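# Slide the paper roll onto the wooden holder's post

## Task

Get the paper roll onto the wooden holder's upright post so that it sits down on the holder's base, and finish with the gripper no longer touching the roll.

## Robot and tools

Robot: two arms, left_arm and right_arm, each ending in a parallel gripper. The fingers point along the gripper's own +z axis and close along its y axis. end_effector_position is the spot between the finger pads, roughly 1 cm short of the tips.

Frame: every position and quaternion, in commands and in results, uses one scene frame. Its origin is at table-top height, halfway between the nominal bases of the two arms. +z points up, +x points out over the table, and left_arm is on the +y side. Arm names do not tell you which side of a picture an arm is on. The real bases sit a fixed distance from their nominal spots, and only a BASES line gives their calibrated places. Reported hand poses can be wrong by a few centimetres, more at long reach. Friction and weight can leave a gripper resting a centimetre or more from its command even in free air.

Row format: every arm command is a row of 16 numbers, one row covering both arms. The first 8 are left_arm: x, y, z in metres, then quaternion qw, qx, qy, qz with w first, then opening. The next 8 are right_arm in the same order. Each row is an absolute target pose for each gripper in the scene frame, not an offset. Opening goes from -1 (closed) to +1 (fully open, 0.094 m). To keep an arm still, repeat its last reported pose and the opening you want in every call. Resend one fixed quaternion each time rather than copying the drifting reported one.

execute_actions(actions, cameras):
- actions=[] just reads the state and returns pictures.
- [{"rows": [...], "steps": n}] plays up to 15 rows, one per control step of 1/30 s. n is at most 15 and defaults to 15, and the last row repeats to fill the steps. Each target must be within 0.6 m of that arm's last reported position along every gripper axis, or the call is refused. An action needs at least 5 steps. Its result is read 5 steps before the action ends, and those steps then run while you reply.
- [{"steps": n}] waits up to 300 steps, counted from the last result, so your reply time is included.
- cameras picks which images return: ["all"], [], or names from cam_high, cam_left_wrist, cam_right_wrist.

move(target, speed, blend, blocking, cameras): drives each gripper in a straight line to its pose. target is one 16-number row, or a list of up to 15 rows that share a 10 s cap. speed is in m/s, from 0.002 to 0.5 with default 0.25, and turning is capped at twice that in rad/s. You may give one speed, or one per target. blend, in metres, rounds the corners at intermediate targets; 0 stops at each one. blocking=false returns after about 0.5 s while the move carries on. Paths do not avoid obstacles or the other arm. Faster moves lag more and hit harder, and aiming further past a contact presses harder. New openings on later targets are applied only after the arms come to rest there. The result adds a "move:" line giving the ending, such as done, off_target, moving, held or fault, plus any limits. paced means the pose was clipped, and held means steps were withheld or the clearance check stopped the move. done means within 10 mm and 2 degrees. Neither done nor off_target tells you about contact. Keep paths away from an arm's own base, because passing close to it can flip the shoulder posture.

wait(seconds 0 to 10): lets time pass without sending anything, and ends early if a move finishes. stop(): brakes a running move, needs braking room, and leaves the fingers moving. zoom_image(camera, region=[x0,y0,x1,y1]): crops the camera's latest image in pixels, at most 504x504, with the top-left at 0,0. finished_scene(scene): ends and grades this scene (1 here) and cannot be undone.

Controller: each step clips the command to within 100 mm and 20 degrees of the measured pose, so a far pose can need several actions. Hand target in a result shows the pose currently being driven toward. Elbows stop just short of straight.

Gripping: grip_measured uses the same scale as opening. With nothing held it reads up to about 1.6 mm wide. On a hard part under full squeeze it reads about 3 mm (0.064) narrower than the part, more for a round one like the roll. Commanding roughly 0.05 below the touch reading, or 0.11 for round objects, reaches full force of about 50 to 64 N per pad. Close slowly on things that could squash. To release, command an opening well above grip_measured.

Results also give joint positions, velocities (a list reads "within noise" when every value is within sensor noise) and torques. Torques 1 to 3 wrap at ±28 N m, and the signs follow the direction of increasing joint position. Joint ranges in rad: waist -2.618 to 3.054, shoulder 0 to 3.142, elbow 0 to 3.142 (straight at 2.901), wrist pitch ±1.571, wrist yaw ±1.571, wrist roll ±2.094.

Cameras: cam_high is fixed and looks down from about [0.92, 0.01, 1.11]. The two wrist cameras ride on the hands. All images are 672x504 and come with calibration lines. Wrist images can lag slightly while their arm moves.

Hazards: nothing may fall or be left off the table. Avoid dropping the roll, releasing it while it is still moving, slamming it, pressing hard, and any arm-to-arm collision, which can fail the scene. The clearance check does not guard gripper-against-gripper contact. Motors heat up from holding loads, reaching far, or pushing into unreachable poses. A MOTOR HOT line appears at 75 °C. At 90 °C an over-temperature fault folds that arm, and it stays idle. The roll or holder can be nudged by brief outside disturbances.

Each tool is called after ">>>" as name(argument=value, ...) on one line, values as JSON.

## Session

>>> execute_actions(actions=[], cameras=["all"])

Scene clock: 0.00 s of 4400.00 s.
left_arm: end_effector_position=(+0.3629, +0.4204, +0.1333) grip_measured=+1.000 end_effector_quat_wxyz=(+0.532, -0.221, +0.816, +0.055) | right_arm: end_effector_position=(+0.4447, -0.1811, +0.1836) grip_measured=+1.000 end_effector_quat_wxyz=(+0.228, -0.321, +0.854, +0.341)
Joint positions: left_arm=[0.482 1.157 0.419 0.293 0.121 -0.104 0.094] | right_arm=[0.031 2.183 2.08 -1.173 -0.805 -0.549 0.094]
Joint velocities: within noise
Joint torques (N m): no reading
Motor temperatures (°C): left_arm=[23 24 21 24 22 21 23] | right_arm=[23 23 23 22 22 23 24]
Heat: left arm: 24 °C; right arm: 24 °C.
Hand target: left_arm +0.3638, +0.4208, +0.1376; +0.536, -0.219, +0.813, +0.056 | right_arm +0.4442, -0.1793, +0.1925; +0.237, -0.325, +0.848, +0.345

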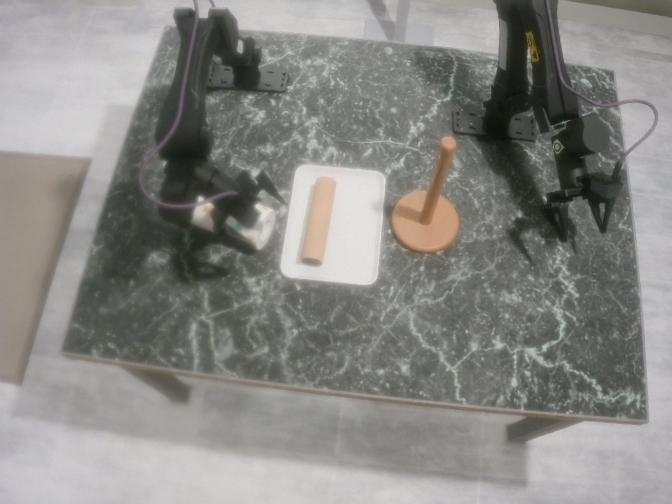

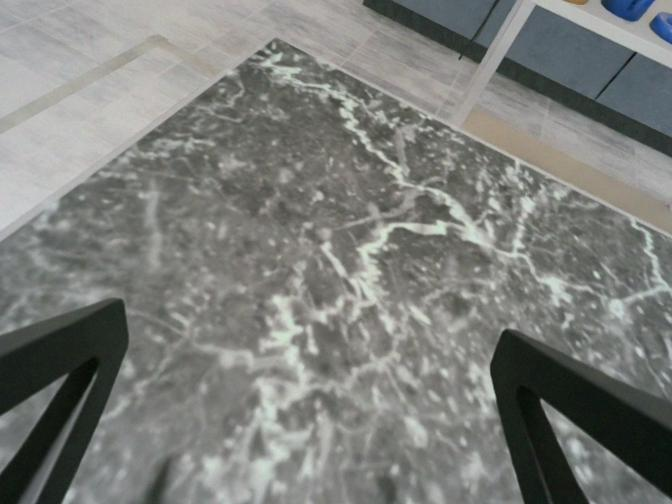

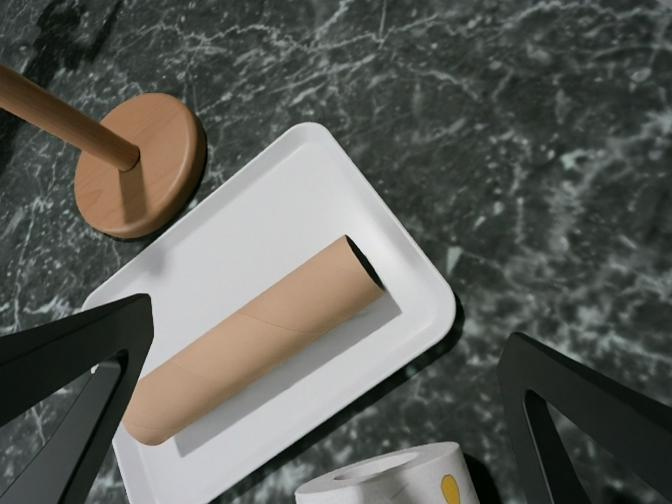

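>>> zoom_image(camera="cam_high", region=[150, 140, 330, 290])

>>> zoom_image(camera="cam_high", region=[380, 130, 480, 260])

Scaled by 2.800 from the camera's 672x504 image, which has a finer 960x720 frame.

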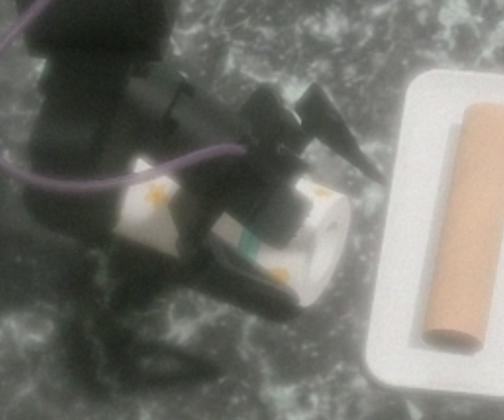

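Scaled by 3.877 from the camera's 672x504 image, which has a finer 960x720 frame.

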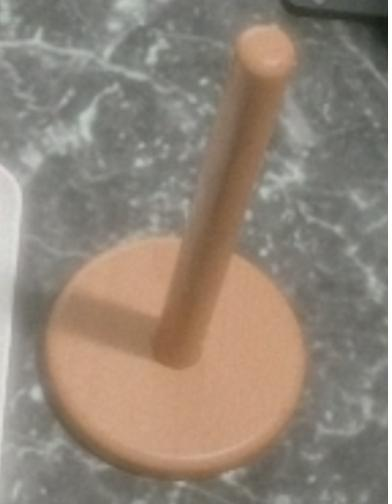

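>>> move(target=[0.3629,0.4204,0.1333,0.532,-0.221,0.816,0.055,1,0.37,-0.30,0.24,0,-0.707,0.707,0,1], speed=0.5)

Scene clock: 3.73 s of 4400.00 s.
left_arm: end_effector_position=(+0.3629, +0.4204, +0.1333) grip_measured=+1.000 end_effector_quat_wxyz=(+0.532, -0.221, +0.816, +0.055) | right_arm: end_effector_position=(+0.3794, -0.3010, +0.2318) grip_measured=+1.000 end_effector_quat_wxyz=(-0.089, +0.697, -0.708, +0.070)
Joint positions: left_arm=[0.482 1.157 0.419 0.293 0.121 -0.104 0.094] | right_arm=[0.055 1.986 2.213 -1.571 -0.009 -1.487 0.094]
Joint velocities: within noise
Joint torques (N m): left_arm=[-0.02 -3.69 7.39 2.07 0.02 -0.05] | right_arm=[0.61 -14.43 4.59 0.52 0.05 0.02]
Motor temperatures (°C): left_arm=[23 24 22 25 22 21 23] | right_arm=[23 25 23 23 22 23 24]
Heat: left arm: 25 °C; right arm: 25 °C.
Hand target: left_arm +0.3629, +0.4204, +0.1333; +0.532, -0.221, +0.816, +0.055 | right_arm +0.3702, -0.3000, +0.2392; -0.088, +0.702, -0.703, +0.074
Off the commanded pose: left_arm 0.000 m, 0 deg | right_arm 0.012 m, 13 deg.
joint sent to its limit (right arm) — joint 4 (wrist pitch), lower limit.
Kept back: nothing.
move: off_target (right_arm)
camera_calibration:
cam_right_wrist: T_world_to_cam=[[0.973963, 0.105487, 0.200669, -0.385098], [-0.000348811, -0.884454, 0.466628, -0.350459], [0.226706, -0.454548, -0.861389, 0.0807619], [0, 0, 0, 1]] pos_world=[0.35664, -0.232632, 0.310379]

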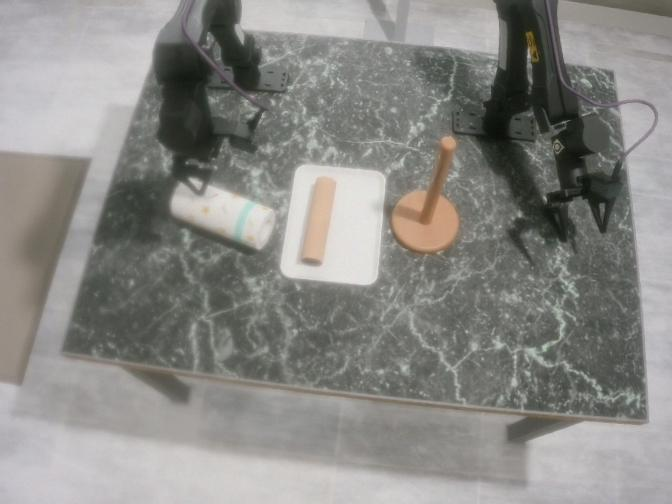

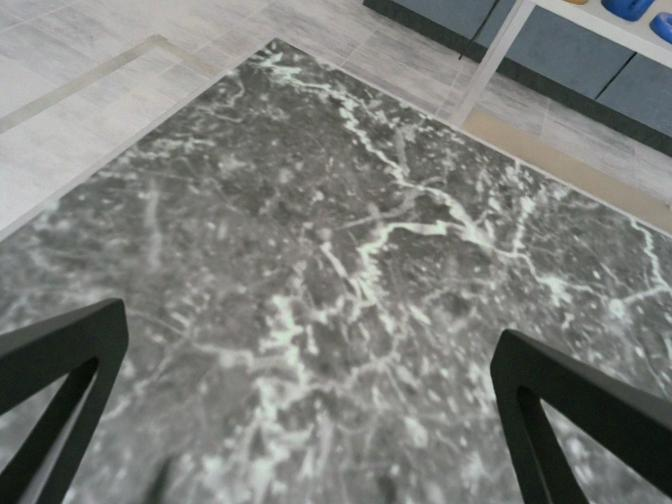

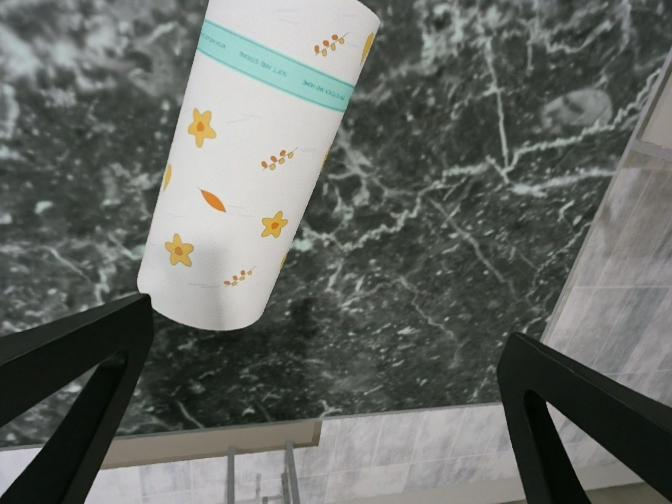

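>>> zoom_image(camera="cam_high", region=[160, 170, 290, 260])

Scaled by 3.877 from the camera's 672x504 image, which has a finer 960x720 frame.

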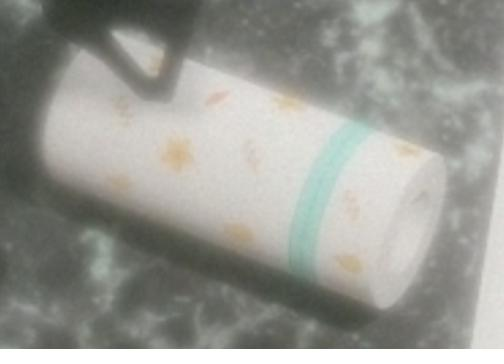

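>>> move(target=[0.3629,0.4204,0.1333,0.532,-0.221,0.816,0.055,1,0.3645,-0.296,0.16,0,-0.630,0.7765,0,1], speed=0.35, cameras=["cam_right_wrist"])

Scene clock: 6.53 s of 4400.00 s.
left_arm: end_effector_position=(+0.3629, +0.4204, +0.1333) grip_measured=+1.000 end_effector_quat_wxyz=(+0.532, -0.221, +0.816, +0.055) | right_arm: end_effector_position=(+0.3647, -0.2986, +0.1695) grip_measured=+1.000 end_effector_quat_wxyz=(+0.010, -0.631, +0.776, -0.007)
Joint positions: left_arm=[0.482 1.157 0.419 0.293 0.121 -0.104 0.094] | right_arm=[0.068 2.058 2.083 -1.571 0.001 -1.285 0.094]
Joint velocities: within noise
Joint torques (N m): left_arm=[-0.03 -3.7 7.34 2.06 0.01 -0.03] | right_arm=[0.54 -10.5 5.22 0.31 -0.01 0.08]
Motor temperatures (°C): left_arm=[23 24 22 26 22 21 23] | right_arm=[23 25 23 23 22 23 24]
Heat: left arm: 26 °C; right arm: 25 °C.
Hand target: left_arm +0.3629, +0.4204, +0.1333; +0.532, -0.221, +0.816, +0.055 | right_arm +0.3644, -0.2960, +0.1602; +0.000, -0.630, +0.776, +0.000
Off the commanded pose: left_arm 0.000 m, 0 deg | right_arm 0.010 m, 1 deg.
Kept back: nothing.
move: done
camera_calibration:
cam_right_wrist: T_world_to_cam=[[0.996613, -0.0822253, -0.0009447, -0.38867], [-0.0719701, -0.877757, 0.47367, -0.292414], [-0.0397768, -0.471997, -0.880702, 0.126751], [0, 0, 0, 1]] pos_world=[0.37135, -0.228801, 0.24977]
Images, in order (width x height): cam_right_wrist 672x504.

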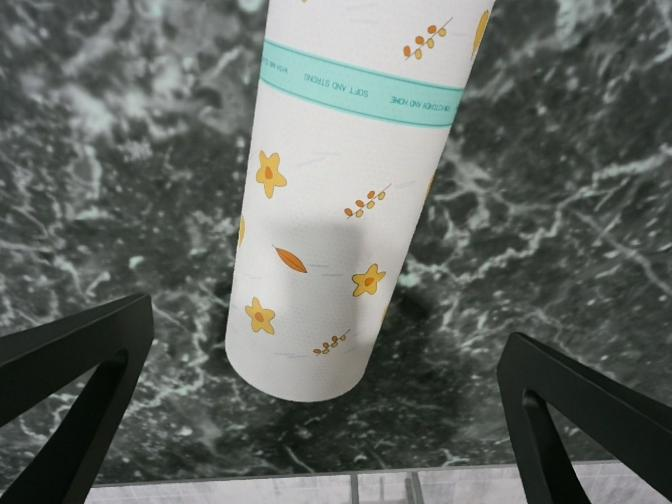

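>>> move(target=[0.3629,0.4204,0.1333,0.532,-0.221,0.816,0.055,1,0.369,-0.294,0.107,0,-0.6053,0.796,0,1], speed=0.3, cameras=["cam_right_wrist"])

Scene clock: 8.90 s of 4400.00 s.
left_arm: end_effector_position=(+0.3629, +0.4204, +0.1333) grip_measured=+1.000 end_effector_quat_wxyz=(+0.532, -0.221, +0.816, +0.055) | right_arm: end_effector_position=(+0.3711, -0.2970, +0.1146) grip_measured=+1.000 end_effector_quat_wxyz=(+0.007, -0.605, +0.796, -0.005)
Joint positions: left_arm=[0.482 1.157 0.419 0.293 0.121 -0.104 0.094] | right_arm=[0.071 2.058 1.862 -1.359 0.001 -1.216 0.094]
Joint velocities: within noise
Joint torques (N m): left_arm=[-0.06 -3.69 7.35 2.06 0.02 -0.03] | right_arm=[0.66 -11.6 4.88 0.32 -0.02 0.09]
Motor temperatures (°C): left_arm=[23 24 22 26 22 21 23] | right_arm=[23 25 23 23 22 23 24]
Heat: left arm: 26 °C; right arm: 25 °C.
Hand target: left_arm +0.3629, +0.4204, +0.1333; +0.532, -0.221, +0.816, +0.055 | right_arm +0.3689, -0.2940, +0.1071; +0.000, -0.605, +0.796, +0.000
Off the commanded pose: left_arm 0.000 m, 0 deg | right_arm 0.008 m, 1 deg.
Kept back: nothing.
move: done
camera_calibration:
cam_right_wrist: T_world_to_cam=[[0.98887, -0.148506, -0.00903425, -0.410894], [-0.126549, -0.871487, 0.473809, -0.242454], [-0.0782368, -0.467393, -0.880581, 0.0950513], [0, 0, 0, 1]] pos_world=[0.383075, -0.227889, 0.194865]
Images, in order (width x height): cam_right_wrist 672x504.

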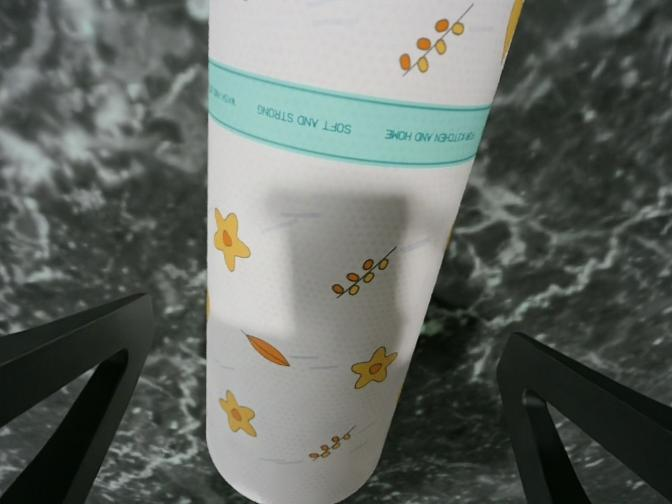

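>>> move(target=[0.3629,0.4204,0.1333,0.532,-0.221,0.816,0.055,1,0.367,-0.294,0.034,0,-0.6053,0.796,0,1], speed=0.12, cameras=["cam_right_wrist","cam_high"])

Scene clock: 10.63 s of 4400.00 s.
left_arm: end_effector_position=(+0.3629, +0.4204, +0.1333) grip_measured=+1.000 end_effector_quat_wxyz=(+0.532, -0.221, +0.816, +0.055) | right_arm: end_effector_position=(+0.3713, -0.2971, +0.0482) grip_measured=+1.000 end_effector_quat_wxyz=(+0.014, -0.604, +0.797, -0.009)
Joint positions: left_arm=[0.482 1.157 0.419 0.293 0.121 -0.104 0.094] | right_arm=[0.071 2.066 1.608 -1.08 0.001 -1.214 0.094]
Joint velocities: within noise
Joint torques (N m): left_arm=[-0.08 -3.67 7.38 2.08 0 -0.05] | right_arm=[0.66 -9.94 5.12 0.34 0 0.11]
Motor temperatures (°C): left_arm=[23 24 22 26 22 21 23] | right_arm=[23 26 23 23 22 23 24]
Heat: left arm: 26 °C; right arm: 26 °C.
Hand target: left_arm +0.3629, +0.4204, +0.1333; +0.532, -0.221, +0.816, +0.055 | right_arm +0.3666, -0.2941, +0.0344; +0.000, -0.605, +0.796, +0.000
Off the commanded pose: left_arm 0.000 m, 0 deg | right_arm 0.015 m, 2 deg.
Kept back: nothing.
move: off_target (right_arm)
camera_calibration:
cam_right_wrist: T_world_to_cam=[[0.988715, -0.149646, 0.00700673, -0.412722], [-0.135289, -0.871818, 0.470776, -0.207713], [-0.0643409, -0.466411, -0.882225, 0.0317562], [0, 0, 0, 1]] pos_world=[0.382006, -0.228038, 0.128694]
Images, in order (width x height): cam_high 672x504, cam_right_wrist 672x504.

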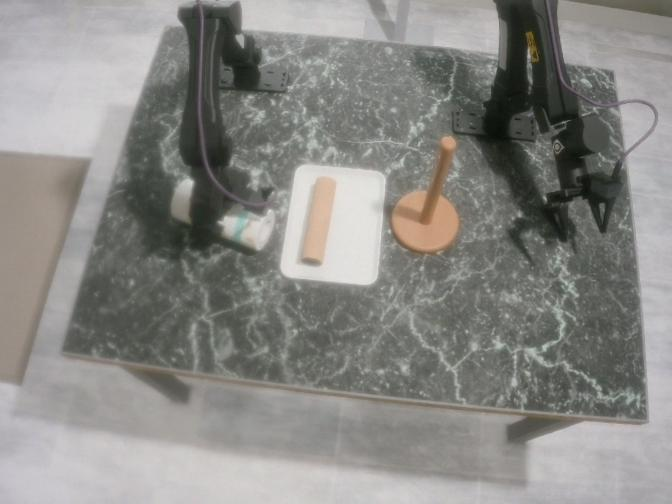

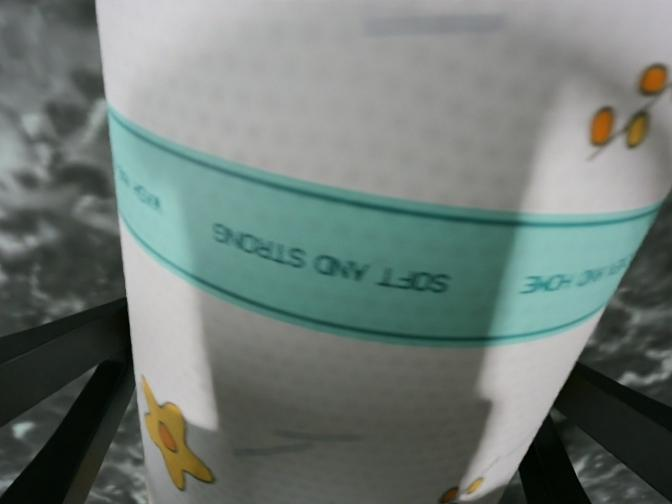

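>>> move(target=[[0.3629,0.4204,0.1333,0.532,-0.221,0.816,0.055,1,0.367,-0.294,0.034,0,-0.6053,0.796,0,0.6],[0.3629,0.4204,0.1333,0.532,-0.221,0.816,0.055,1,0.36,-0.28,0.22,0,-0.6053,0.796,0,0.6],[0.3629,0.4204,0.1333,0.532,-0.221,0.816,0.055,1,0.33,-0.05,0.475,0.5964,-0.38,0.5964,0.38,0.6],[0.3629,0.4204,0.1333,0.532,-0.221,0.816,0.055,1,0.324,0.129,0.475,0.5964,-0.38,0.5964,0.38,0.6]], speed=[0.2,0.3,0.45,0.3], blend=[0,0.05,0.03,0])

Scene clock: 15.80 s of 4400.00 s.
left_arm: end_effector_position=(+0.3629, +0.4204, +0.1333) grip_measured=+1.000 end_effector_quat_wxyz=(+0.532, -0.221, +0.816, +0.055) | right_arm: end_effector_position=(+0.3180, +0.1270, +0.4672) grip_measured=+0.670 end_effector_quat_wxyz=(+0.586, -0.388, +0.601, +0.381)
Joint positions: left_arm=[0.482 1.157 0.419 0.293 0.121 -0.104 0.094] | right_arm=[0.812 1.883 2.064 -0.204 -0.324 -0.005 0.078]
Joint velocities: within noise
Joint torques (N m): left_arm=[-0.01 -3.73 7.28 2.06 0.01 -0.05] | right_arm=[-0.1 -9.55 11.15 1.98 0.13 0.08]
Motor temperatures (°C): left_arm=[23 24 22 27 22 21 23] | right_arm=[23 26 23 23 22 23 24]
Heat: left arm: 27 °C; right arm: 26 °C.
Hand target: left_arm +0.3629, +0.4204, +0.1333; +0.532, -0.221, +0.816, +0.055 | right_arm +0.3236, +0.1286, +0.4747; +0.596, -0.380, +0.596, +0.380
Off the commanded pose: left_arm 0.000 m, 0 deg | right_arm 0.010 m, 2 deg.
Kept back: nothing.
move: done
camera_calibration:
cam_right_wrist: T_world_to_cam=[[0.916934, -0.380861, 0.119063, -0.299616], [-0.0960937, -0.500348, -0.860476, 0.519892], [0.387295, 0.777558, -0.495384, 0.113432], [0, 0, 0, 1]] pos_world=[0.280755, 0.057815, 0.53922]

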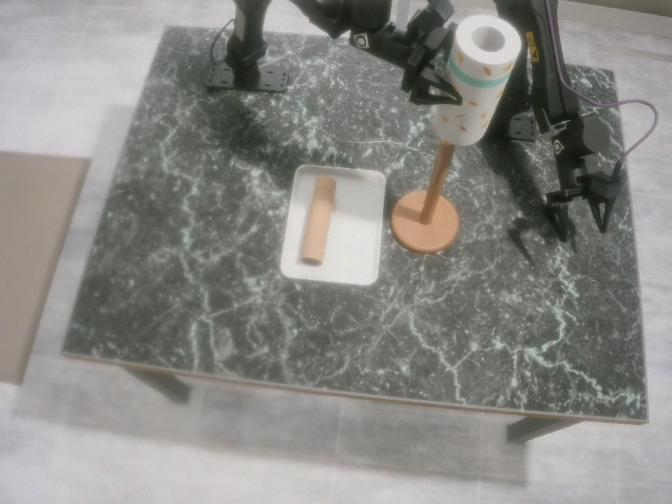

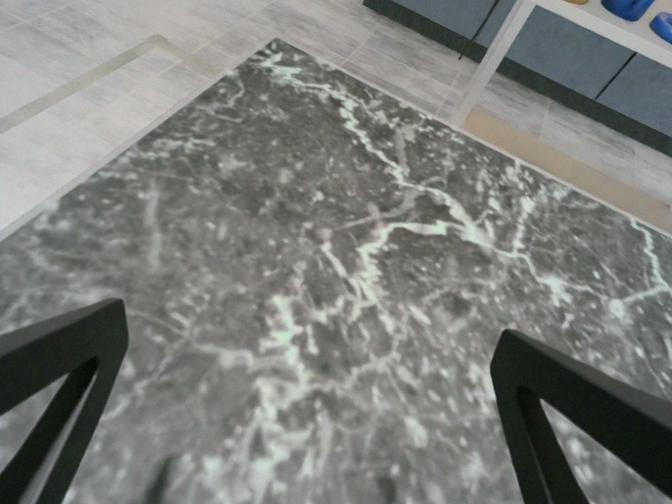

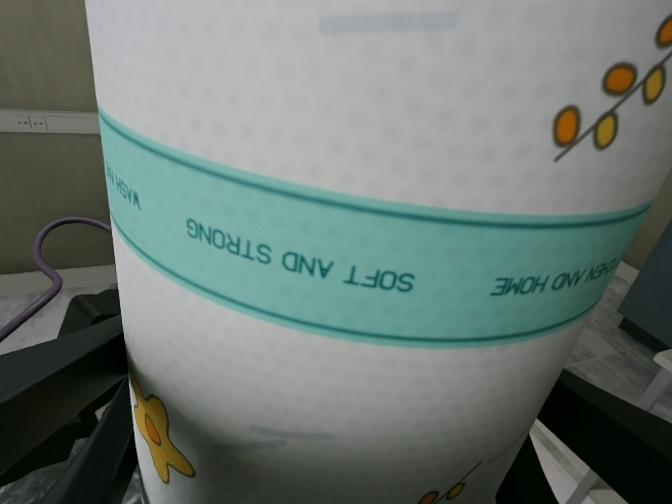

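>>> zoom_image(camera="cam_high", region=[380, 0, 540, 260])

Scaled by 1.938 from the camera's 672x504 image, which has a finer 960x720 frame.

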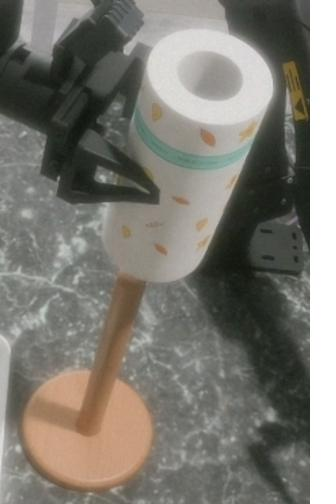

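>>> move(target=[0.3629,0.4204,0.1333,0.532,-0.221,0.816,0.055,1,0.3095,0.1225,0.442,0.5964,-0.38,0.5964,0.38,0.6], speed=0.15, cameras=["cam_high"])

>>> zoom_image(camera="cam_high", region=[380, 0, 540, 260])

Scene clock: 18.27 s of 4400.00 s.
left_arm: end_effector_position=(+0.3629, +0.4204, +0.1333) grip_measured=+1.000 end_effector_quat_wxyz=(+0.532, -0.221, +0.816, +0.055) | right_arm: end_effector_position=(+0.3207, +0.1303, +0.4142) grip_measured=+0.670 end_effector_quat_wxyz=(+0.575, -0.388, +0.616, +0.373)
Joint positions: left_arm=[0.482 1.157 0.419 0.293 0.121 -0.104 0.094] | right_arm=[0.818 1.837 1.821 -0.047 -0.306 -0.005 0.078]
Joint velocities: within noise
Joint torques (N m): left_arm=[-0.02 -3.69 7.32 2.08 0.02 -0.02] | right_arm=[0.68 -15.87 7.19 2.18 0.1 0.09]
Motor temperatures (°C): left_arm=[23 24 22 27 22 21 23] | right_arm=[23 26 24 24 22 23 25]
Heat: left arm: 27 °C; right arm: 26 °C.
Hand target: left_arm +0.3629, +0.4204, +0.1333; +0.532, -0.221, +0.816, +0.055 | right_arm +0.3096, +0.1224, +0.4416; +0.596, -0.380, +0.597, +0.380
Off the commanded pose: left_arm 0.000 m, 0 deg | right_arm 0.031 m, 4 deg.
Kept back: nothing.
move: off_target (right_arm)
Images, in order (width x height): cam_high 672x504.

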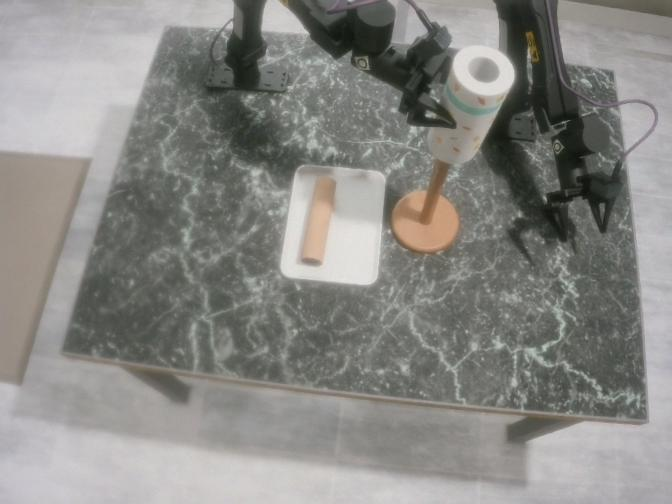

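Scaled by 1.938 from the camera's 672x504 image, which has a finer 960x720 frame.

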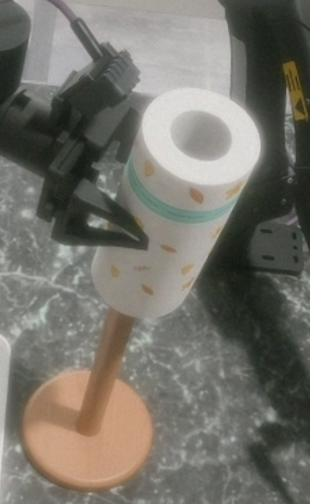

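>>> move(target=[0.3629,0.4204,0.1333,0.532,-0.221,0.816,0.055,1,0.308,0.118,0.462,0.614,-0.3787,0.5788,0.3813,0.6], speed=0.2, cameras=["cam_high"])

>>> zoom_image(camera="cam_high", region=[380, 0, 540, 260])

Scene clock: 19.60 s of 4400.00 s.
left_arm: end_effector_position=(+0.3629, +0.4204, +0.1333) grip_measured=+1.000 end_effector_quat_wxyz=(+0.532, -0.221, +0.816, +0.055) | right_arm: end_effector_position=(+0.3208, +0.1304, +0.4163) grip_measured=+0.670 end_effector_quat_wxyz=(+0.578, -0.387, +0.613, +0.374)
Joint positions: left_arm=[0.482 1.157 0.419 0.293 0.121 -0.104 0.094] | right_arm=[0.818 1.837 1.821 -0.039 -0.306 -0.006 0.078]
Joint velocities: within noise
Joint torques (N m): left_arm=[-0.08 -3.7 7.41 2.07 0.01 -0.04] | right_arm=[0.28 -16.96 9.01 2.23 0.06 -0.02]
Motor temperatures (°C): left_arm=[23 24 22 27 22 21 23] | right_arm=[23 26 24 24 22 23 25]
Heat: left arm: 27 °C; right arm: 26 °C.
Hand target: left_arm +0.3629, +0.4204, +0.1333; +0.532, -0.221, +0.816, +0.055 | right_arm +0.3073, +0.1172, +0.4609; +0.613, -0.378, +0.579, +0.381
Off the commanded pose: left_arm 0.000 m, 0 deg | right_arm 0.049 m, 6 deg.
Kept back: nothing.
move: off_target (right_arm)
Images, in order (width x height): cam_high 672x504.

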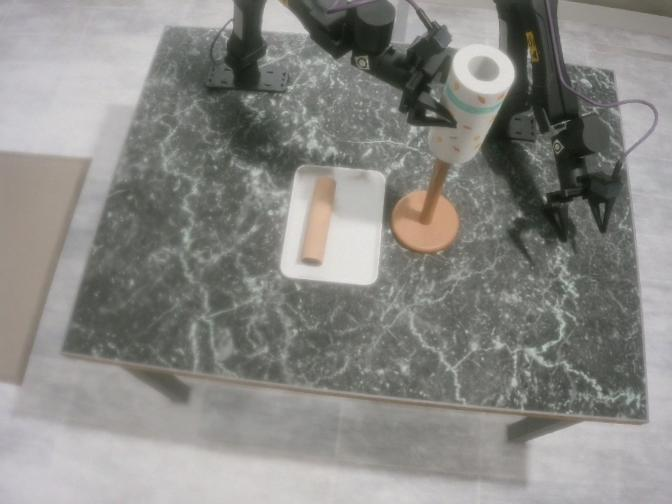

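Scaled by 1.938 from the camera's 672x504 image, which has a finer 960x720 frame.

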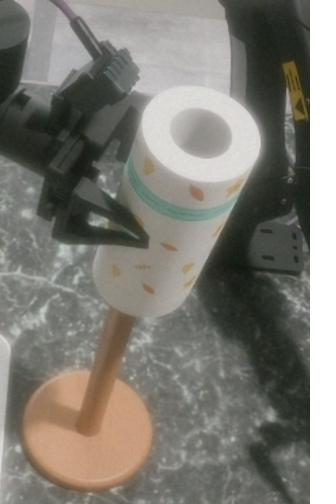

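>>> move(target=[[0.3629,0.4204,0.1333,0.532,-0.221,0.816,0.055,1,0.27,0.08,0.52,0.614,-0.3787,0.5788,0.3813,0.6],[0.3629,0.4204,0.1333,0.532,-0.221,0.816,0.055,1,0.299,0.12,0.465,0.614,-0.3787,0.5788,0.3813,0.6]], speed=0.25, blend=[0.02,0], cameras=["cam_high"])

>>> zoom_image(camera="cam_high", region=[380, 0, 540, 260])

Scene clock: 21.43 s of 4400.00 s.
left_arm: end_effector_position=(+0.3629, +0.4204, +0.1333) grip_measured=+1.000 end_effector_quat_wxyz=(+0.532, -0.221, +0.816, +0.055) | right_arm: end_effector_position=(+0.2968, +0.1152, +0.4684) grip_measured=+0.670 end_effector_quat_wxyz=(+0.609, -0.380, +0.581, +0.383)
Joint positions: left_arm=[0.482 1.157 0.419 0.293 0.121 -0.104 0.094] | right_arm=[0.835 1.759 1.848 -0.052 -0.292 -0.006 0.078]
Joint velocities: within noise
Joint torques (N m): left_arm=[-0.02 -3.64 7.36 2.07 0.02 -0.03] | right_arm=[0.5 -9.39 6.71 2.2 0.16 -0.01]
Motor temperatures (°C): left_arm=[23 24 23 28 22 21 23] | right_arm=[23 26 24 25 22 23 25]
Heat: left arm: 28 °C; right arm: 26 °C.
Hand target: left_arm +0.3629, +0.4204, +0.1333; +0.532, -0.221, +0.816, +0.055 | right_arm +0.2988, +0.1199, +0.4650; +0.613, -0.379, +0.579, +0.381
Off the commanded pose: left_arm 0.000 m, 0 deg | right_arm 0.006 m, 1 deg.
Kept back: nothing.
move: done
Images, in order (width x height): cam_high 672x504.

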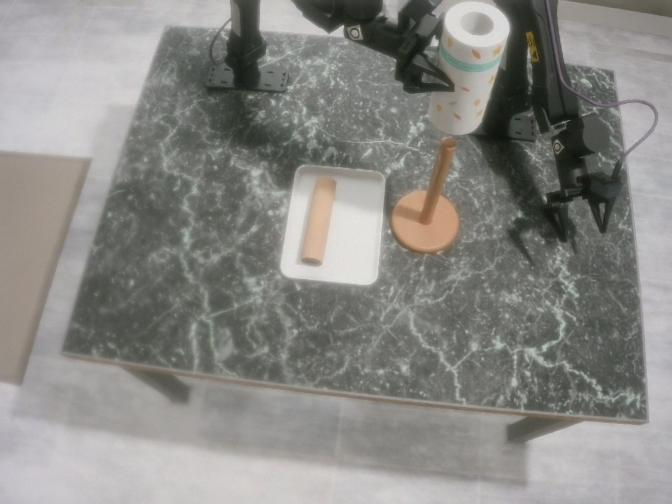

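Scaled by 1.938 from the camera's 672x504 image, which has a finer 960x720 frame.

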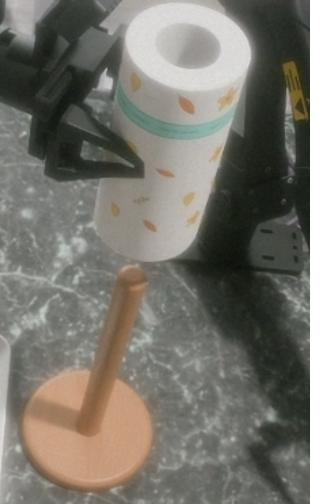

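>>> move(target=[0.3629,0.4204,0.1333,0.532,-0.221,0.816,0.055,1,0.297,0.118,0.427,0.614,-0.3787,0.5788,0.3813,0.6], speed=0.12, cameras=["cam_high"])

>>> zoom_image(camera="cam_high", region=[380, 0, 540, 260])

Scene clock: 22.80 s of 4400.00 s.
left_arm: end_effector_position=(+0.3629, +0.4204, +0.1333) grip_measured=+1.000 end_effector_quat_wxyz=(+0.532, -0.221, +0.816, +0.055) | right_arm: end_effector_position=(+0.3030, +0.1230, +0.4213) grip_measured=+0.670 end_effector_quat_wxyz=(+0.608, -0.381, +0.582, +0.383)
Joint positions: left_arm=[0.482 1.157 0.419 0.293 0.121 -0.104 0.094] | right_arm=[0.836 1.755 1.654 0.134 -0.292 -0.008 0.078]
Joint velocities: within noise
Joint torques (N m): left_arm=[-0.1 -3.74 7.38 2.07 0.01 -0.04] | right_arm=[0.49 -13.46 5.83 1.89 0.16 0]
Motor temperatures (°C): left_arm=[23 24 23 28 22 21 23] | right_arm=[23 26 24 25 22 23 25]
Heat: left arm: 28 °C; right arm: 26 °C.
Hand target: left_arm +0.3629, +0.4204, +0.1333; +0.532, -0.221, +0.816, +0.055 | right_arm +0.2971, +0.1182, +0.4270; +0.614, -0.379, +0.579, +0.381
Off the commanded pose: left_arm 0.000 m, 0 deg | right_arm 0.010 m, 1 deg.
Kept back: nothing.
move: done
Images, in order (width x height): cam_high 672x504.

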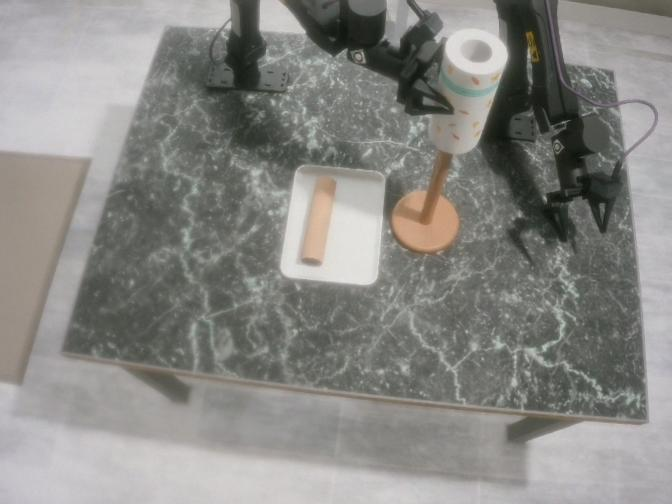

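Scaled by 1.938 from the camera's 672x504 image, which has a finer 960x720 frame.

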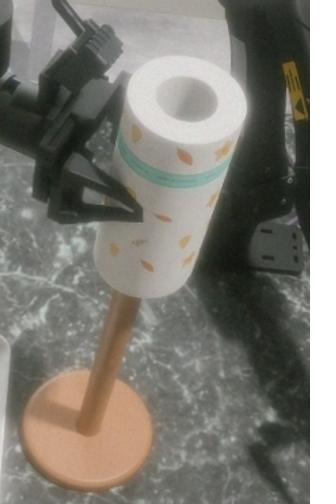

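>>> move(target=[0.3629,0.4204,0.1333,0.532,-0.221,0.816,0.055,1,0.299,0.113,0.385,0.608,-0.3835,0.584,0.377,0.6], speed=0.12, cameras=["cam_high"])

>>> zoom_image(camera="cam_high", region=[380, 0, 540, 260])

Scene clock: 24.00 s of 4400.00 s.
left_arm: end_effector_position=(+0.3629, +0.4204, +0.1333) grip_measured=+1.000 end_effector_quat_wxyz=(+0.532, -0.221, +0.816, +0.055) | right_arm: end_effector_position=(+0.2963, +0.1159, +0.4159) grip_measured=+0.670 end_effector_quat_wxyz=(+0.639, -0.375, +0.548, +0.388)
Joint positions: left_arm=[0.482 1.157 0.419 0.293 0.121 -0.104 0.094] | right_arm=[0.836 1.715 1.5 0.339 -0.294 -0.017 0.078]
Joint velocities: within noise
Joint torques (N m): left_arm=[-0.05 -3.69 7.32 2.04 0.03 0] | right_arm=[-0.43 -11.12 4.55 1.04 0.06 0.02]
Motor temperatures (°C): left_arm=[23 24 23 28 22 21 23] | right_arm=[23 26 24 25 22 23 25]
Heat: left arm: 28 °C; right arm: 26 °C.
Hand target: left_arm +0.3629, +0.4204, +0.1333; +0.532, -0.221, +0.816, +0.055 | right_arm +0.2990, +0.1135, +0.3856; +0.608, -0.383, +0.584, +0.377
Off the commanded pose: left_arm 0.000 m, 0 deg | right_arm 0.031 m, 6 deg.
Kept back: nothing.
move: off_target (right_arm)
Images, in order (width x height): cam_high 672x504.

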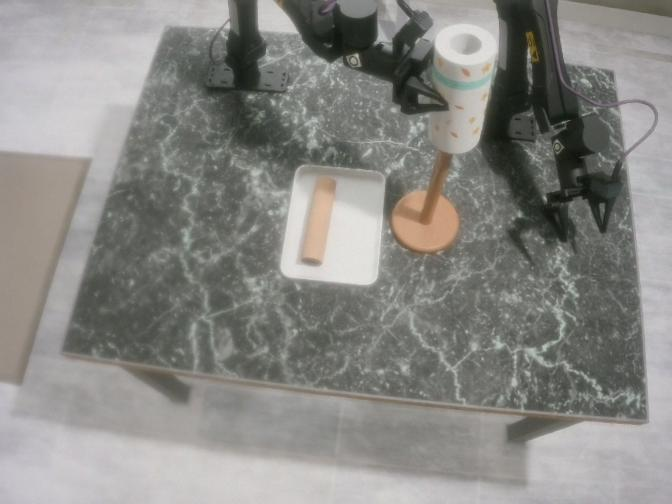

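Scaled by 1.938 from the camera's 672x504 image, which has a finer 960x720 frame.

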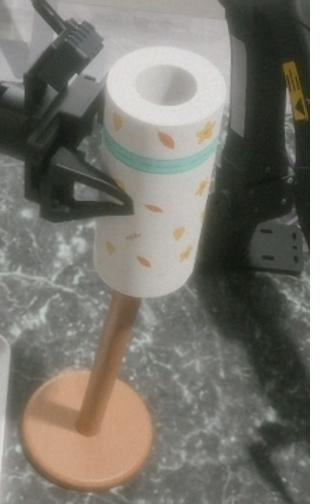

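>>> move(target=[[0.3629,0.4204,0.1333,0.532,-0.221,0.816,0.055,1,0.285,0.085,0.48,0.6142,-0.385,0.5786,0.375,0.6],[0.3629,0.4204,0.1333,0.532,-0.221,0.816,0.055,1,0.309,0.119,0.44,0.6142,-0.385,0.5786,0.375,0.6]], speed=0.25, blend=[0.015,0], cameras=["cam_high"])

>>> zoom_image(camera="cam_high", region=[410, 10, 510, 160])

Scene clock: 25.83 s of 4400.00 s.
left_arm: end_effector_position=(+0.3629, +0.4204, +0.1333) grip_measured=+1.000 end_effector_quat_wxyz=(+0.532, -0.221, +0.816, +0.055) | right_arm: end_effector_position=(+0.3099, +0.1162, +0.4263) grip_measured=+0.670 end_effector_quat_wxyz=(+0.601, -0.385, +0.594, +0.371)
Joint positions: left_arm=[0.482 1.157 0.419 0.293 0.121 -0.104 0.094] | right_arm=[0.817 1.759 1.713 0.044 -0.298 -0.023 0.078]
Joint velocities: within noise
Joint torques (N m): left_arm=[-0.08 -3.7 7.35 2.06 0.01 -0.04] | right_arm=[0.29 -10.02 10.44 2.15 -0.04 -0.02]
Motor temperatures (°C): left_arm=[23 24 23 28 22 21 23] | right_arm=[23 26 24 25 22 23 25]
Heat: left arm: 28 °C; right arm: 26 °C.
Hand target: left_arm +0.3629, +0.4204, +0.1333; +0.532, -0.221, +0.816, +0.055 | right_arm +0.3087, +0.1185, +0.4396; +0.614, -0.385, +0.578, +0.375
Off the commanded pose: left_arm 0.000 m, 0 deg | right_arm 0.014 m, 2 deg.
Kept back: nothing.
move: off_target (right_arm)
Images, in order (width x height): cam_high 672x504.

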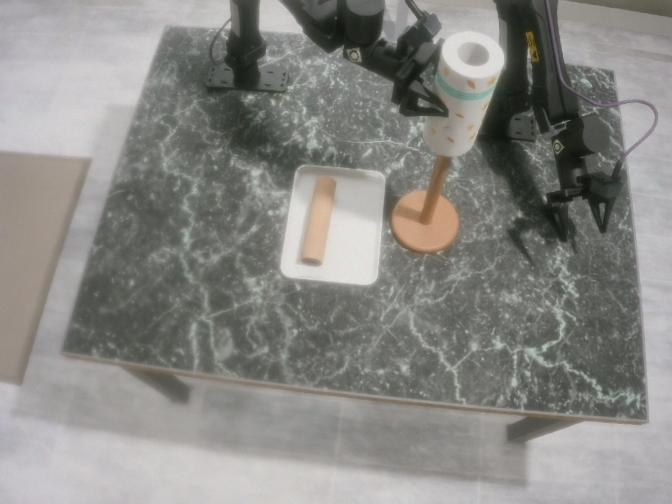

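Scaled by 3.360 from the camera's 672x504 image, which has a finer 960x720 frame.

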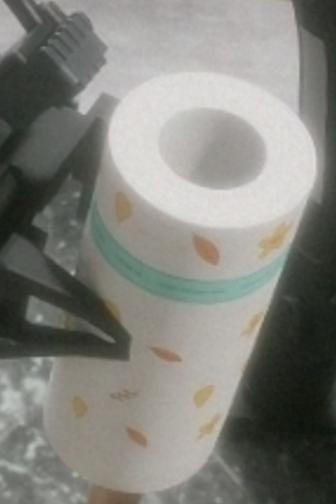

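>>> move(target=[0.3629,0.4204,0.1333,0.532,-0.221,0.816,0.055,1,0.307,0.118,0.375,0.6142,-0.385,0.5786,0.375,0.6], speed=0.12, cameras=["cam_high"])

Scene clock: 27.27 s of 4400.00 s.
left_arm: end_effector_position=(+0.3629, +0.4204, +0.1333) grip_measured=+1.000 end_effector_quat_wxyz=(+0.532, -0.221, +0.816, +0.055) | right_arm: end_effector_position=(+0.3129, +0.1195, +0.3654) grip_measured=+0.670 end_effector_quat_wxyz=(+0.604, -0.386, +0.591, +0.370)
Joint positions: left_arm=[0.482 1.157 0.419 0.293 0.121 -0.104 0.094] | right_arm=[0.817 1.759 1.465 0.297 -0.298 -0.027 0.078]
Joint velocities: within noise
Joint torques (N m): left_arm=[0.05 -3.63 7.41 2.05 0.01 -0.04] | right_arm=[0.49 -12.6 6.72 2.19 -0.01 0]
Motor temperatures (°C): left_arm=[23 24 23 28 22 21 23] | right_arm=[23 26 24 26 22 23 25]
Heat: left arm: 28 °C; right arm: 26 °C.
Hand target: left_arm +0.3629, +0.4204, +0.1333; +0.532, -0.221, +0.816, +0.055 | right_arm +0.3071, +0.1180, +0.3749; +0.614, -0.385, +0.579, +0.375
Off the commanded pose: left_arm 0.000 m, 0 deg | right_arm 0.011 m, 2 deg.
Kept back: nothing.
move: off_target (right_arm)
Images, in order (width x height): cam_high 672x504.

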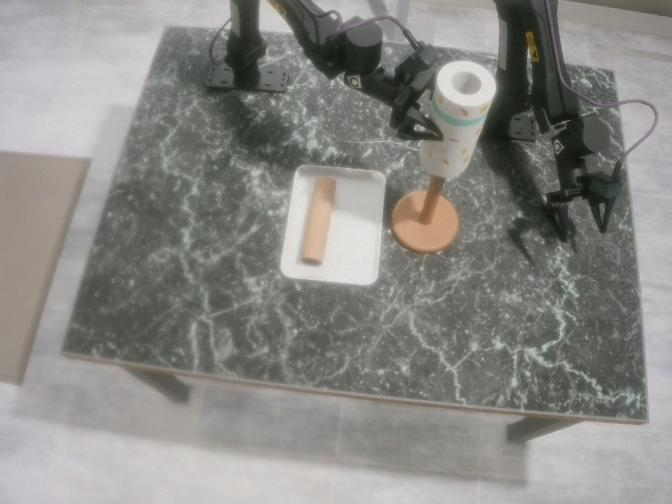

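>>> move(target=[0.3629,0.4204,0.1333,0.532,-0.221,0.816,0.055,1,0.305,0.116,0.148,0.6142,-0.385,0.5786,0.375,0.6], speed=0.13, cameras=["cam_high"])

>>> zoom_image(camera="cam_high", region=[370, 90, 500, 260])

Scene clock: 29.73 s of 4400.00 s.
left_arm: end_effector_position=(+0.3629, +0.4204, +0.1333) grip_measured=+1.000 end_effector_quat_wxyz=(+0.532, -0.221, +0.816, +0.055) | right_arm: end_effector_position=(+0.3104, +0.1148, +0.1547) grip_measured=+0.670 end_effector_quat_wxyz=(+0.613, -0.382, +0.584, +0.369)
Joint positions: left_arm=[0.482 1.157 0.419 0.293 0.121 -0.104 0.094] | right_arm=[0.817 2.116 0.987 1.155 -0.291 -0.029 0.078]
Joint velocities: within noise
Joint torques (N m): left_arm=[0.02 -3.67 7.31 2.06 0.02 -0.03] | right_arm=[0.4 -10.19 4.59 2.39 -0.1 0.03]
Motor temperatures (°C): left_arm=[23 24 23 28 22 21 23] | right_arm=[23 26 24 26 22 23 25]
Heat: left arm: 28 °C; right arm: 26 °C.
Hand target: left_arm +0.3629, +0.4204, +0.1333; +0.532, -0.221, +0.816, +0.055 | right_arm +0.3050, +0.1159, +0.1481; +0.614, -0.385, +0.579, +0.375
Off the commanded pose: left_arm 0.000 m, 0 deg | right_arm 0.009 m, 1 deg.
Kept back: nothing.
move: done
Images, in order (width x height): cam_high 672x504.

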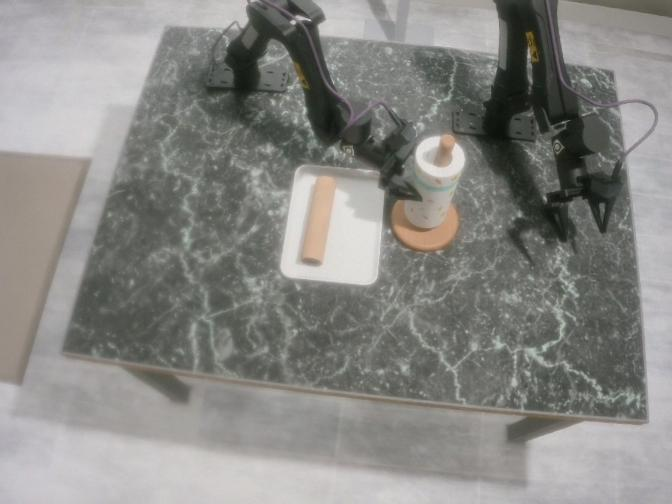

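Scaled by 2.965 from the camera's 672x504 image, which has a finer 960x720 frame.

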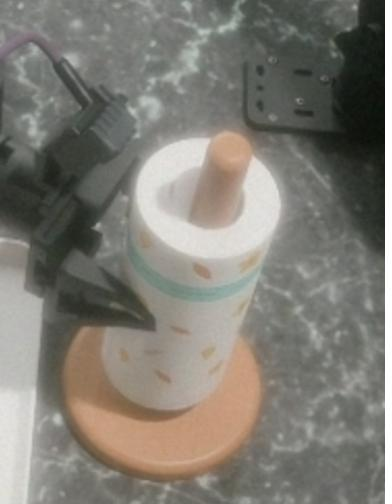

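>>> move(target=[0.3629,0.4204,0.1333,0.532,-0.221,0.816,0.055,1,0.305,0.116,0.115,0.6142,-0.385,0.5786,0.375,0.6], speed=0.07, cameras=["cam_high"])

>>> zoom_image(camera="cam_high", region=[370, 90, 500, 260])

Scene clock: 30.77 s of 4400.00 s.
left_arm: end_effector_position=(+0.3629, +0.4204, +0.1333) grip_measured=+1.000 end_effector_quat_wxyz=(+0.532, -0.221, +0.816, +0.055) | right_arm: end_effector_position=(+0.3113, +0.1157, +0.1324) grip_measured=+0.670 end_effector_quat_wxyz=(+0.623, -0.377, +0.574, +0.373)
Joint positions: left_arm=[0.482 1.157 0.419 0.293 0.121 -0.104 0.094] | right_arm=[0.817 2.218 0.987 1.289 -0.29 -0.025 0.078]
Joint velocities: within noise
Joint torques (N m): left_arm=[-0.05 -3.7 7.43 2.06 0.03 -0.02] | right_arm=[0.43 -9.68 3.88 2.15 -0.11 -0.02]
Motor temperatures (°C): left_arm=[23 24 23 28 22 21 23] | right_arm=[23 26 24 26 22 23 25]
Heat: left arm: 28 °C; right arm: 26 °C.
Hand target: left_arm +0.3629, +0.4204, +0.1333; +0.532, -0.221, +0.816, +0.055 | right_arm +0.3050, +0.1158, +0.1153; +0.614, -0.385, +0.579, +0.375
Off the commanded pose: left_arm 0.000 m, 0 deg | right_arm 0.019 m, 1 deg.
Kept back: nothing.
move: off_target (right_arm)
Images, in order (width x height): cam_high 672x504.

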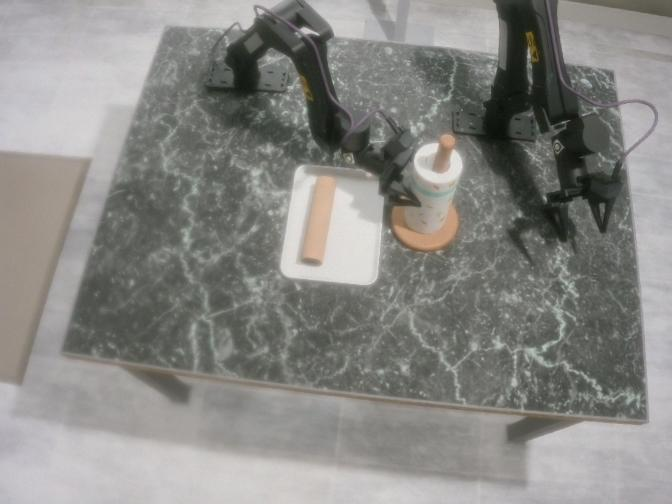

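Scaled by 2.965 from the camera's 672x504 image, which has a finer 960x720 frame.

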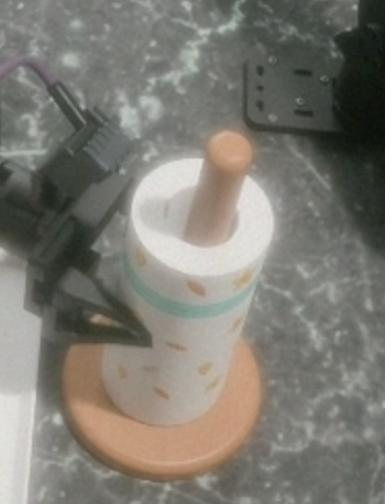

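>>> move(target=[0.3629,0.4204,0.1333,0.532,-0.221,0.816,0.055,1,0.305,0.116,0.092,0.6142,-0.385,0.5786,0.375,0.6], speed=0.06, cameras=["cam_high"])

>>> zoom_image(camera="cam_high", region=[370, 90, 500, 260])

Scene clock: 31.87 s of 4400.00 s.
left_arm: end_effector_position=(+0.3629, +0.4204, +0.1333) grip_measured=+1.000 end_effector_quat_wxyz=(+0.532, -0.221, +0.816, +0.055) | right_arm: end_effector_position=(+0.3099, +0.1141, +0.1314) grip_measured=+0.670 end_effector_quat_wxyz=(+0.645, -0.366, +0.551, +0.383)
Joint positions: left_arm=[0.482 1.157 0.419 0.293 0.121 -0.104 0.094] | right_arm=[0.817 2.279 0.987 1.422 -0.29 -0.014 0.078]
Joint velocities: within noise
Joint torques (N m): left_arm=[-0.02 -3.69 7.38 2.06 0.02 -0.02] | right_arm=[0.44 -8.44 3.47 1.51 -0.1 -0.11]
Motor temperatures (°C): left_arm=[23 24 23 28 22 21 23] | right_arm=[23 26 24 27 22 23 25]
Heat: left arm: 28 °C; right arm: 27 °C.
Hand target: left_arm +0.3629, +0.4204, +0.1333; +0.532, -0.221, +0.816, +0.055 | right_arm +0.3038, +0.1143, +0.0930; +0.614, -0.385, +0.578, +0.375
Off the commanded pose: left_arm 0.000 m, 0 deg | right_arm 0.040 m, 5 deg.
Kept back: nothing.
move: off_target (right_arm)
Images, in order (width x height): cam_high 672x504.

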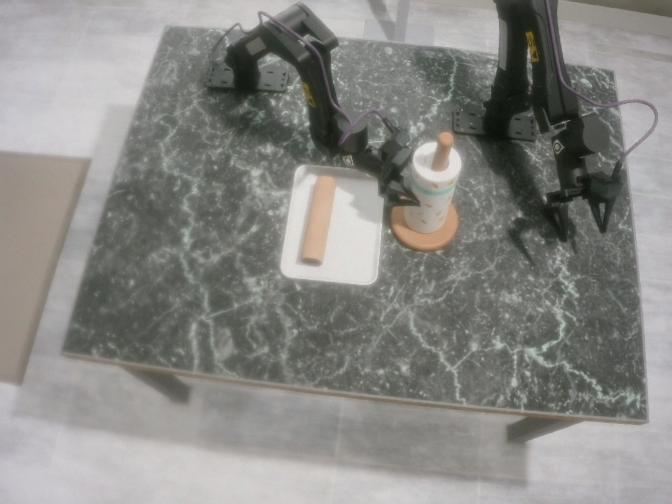

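Scaled by 2.965 from the camera's 672x504 image, which has a finer 960x720 frame.

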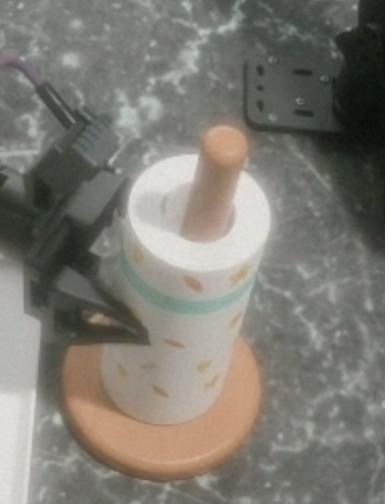

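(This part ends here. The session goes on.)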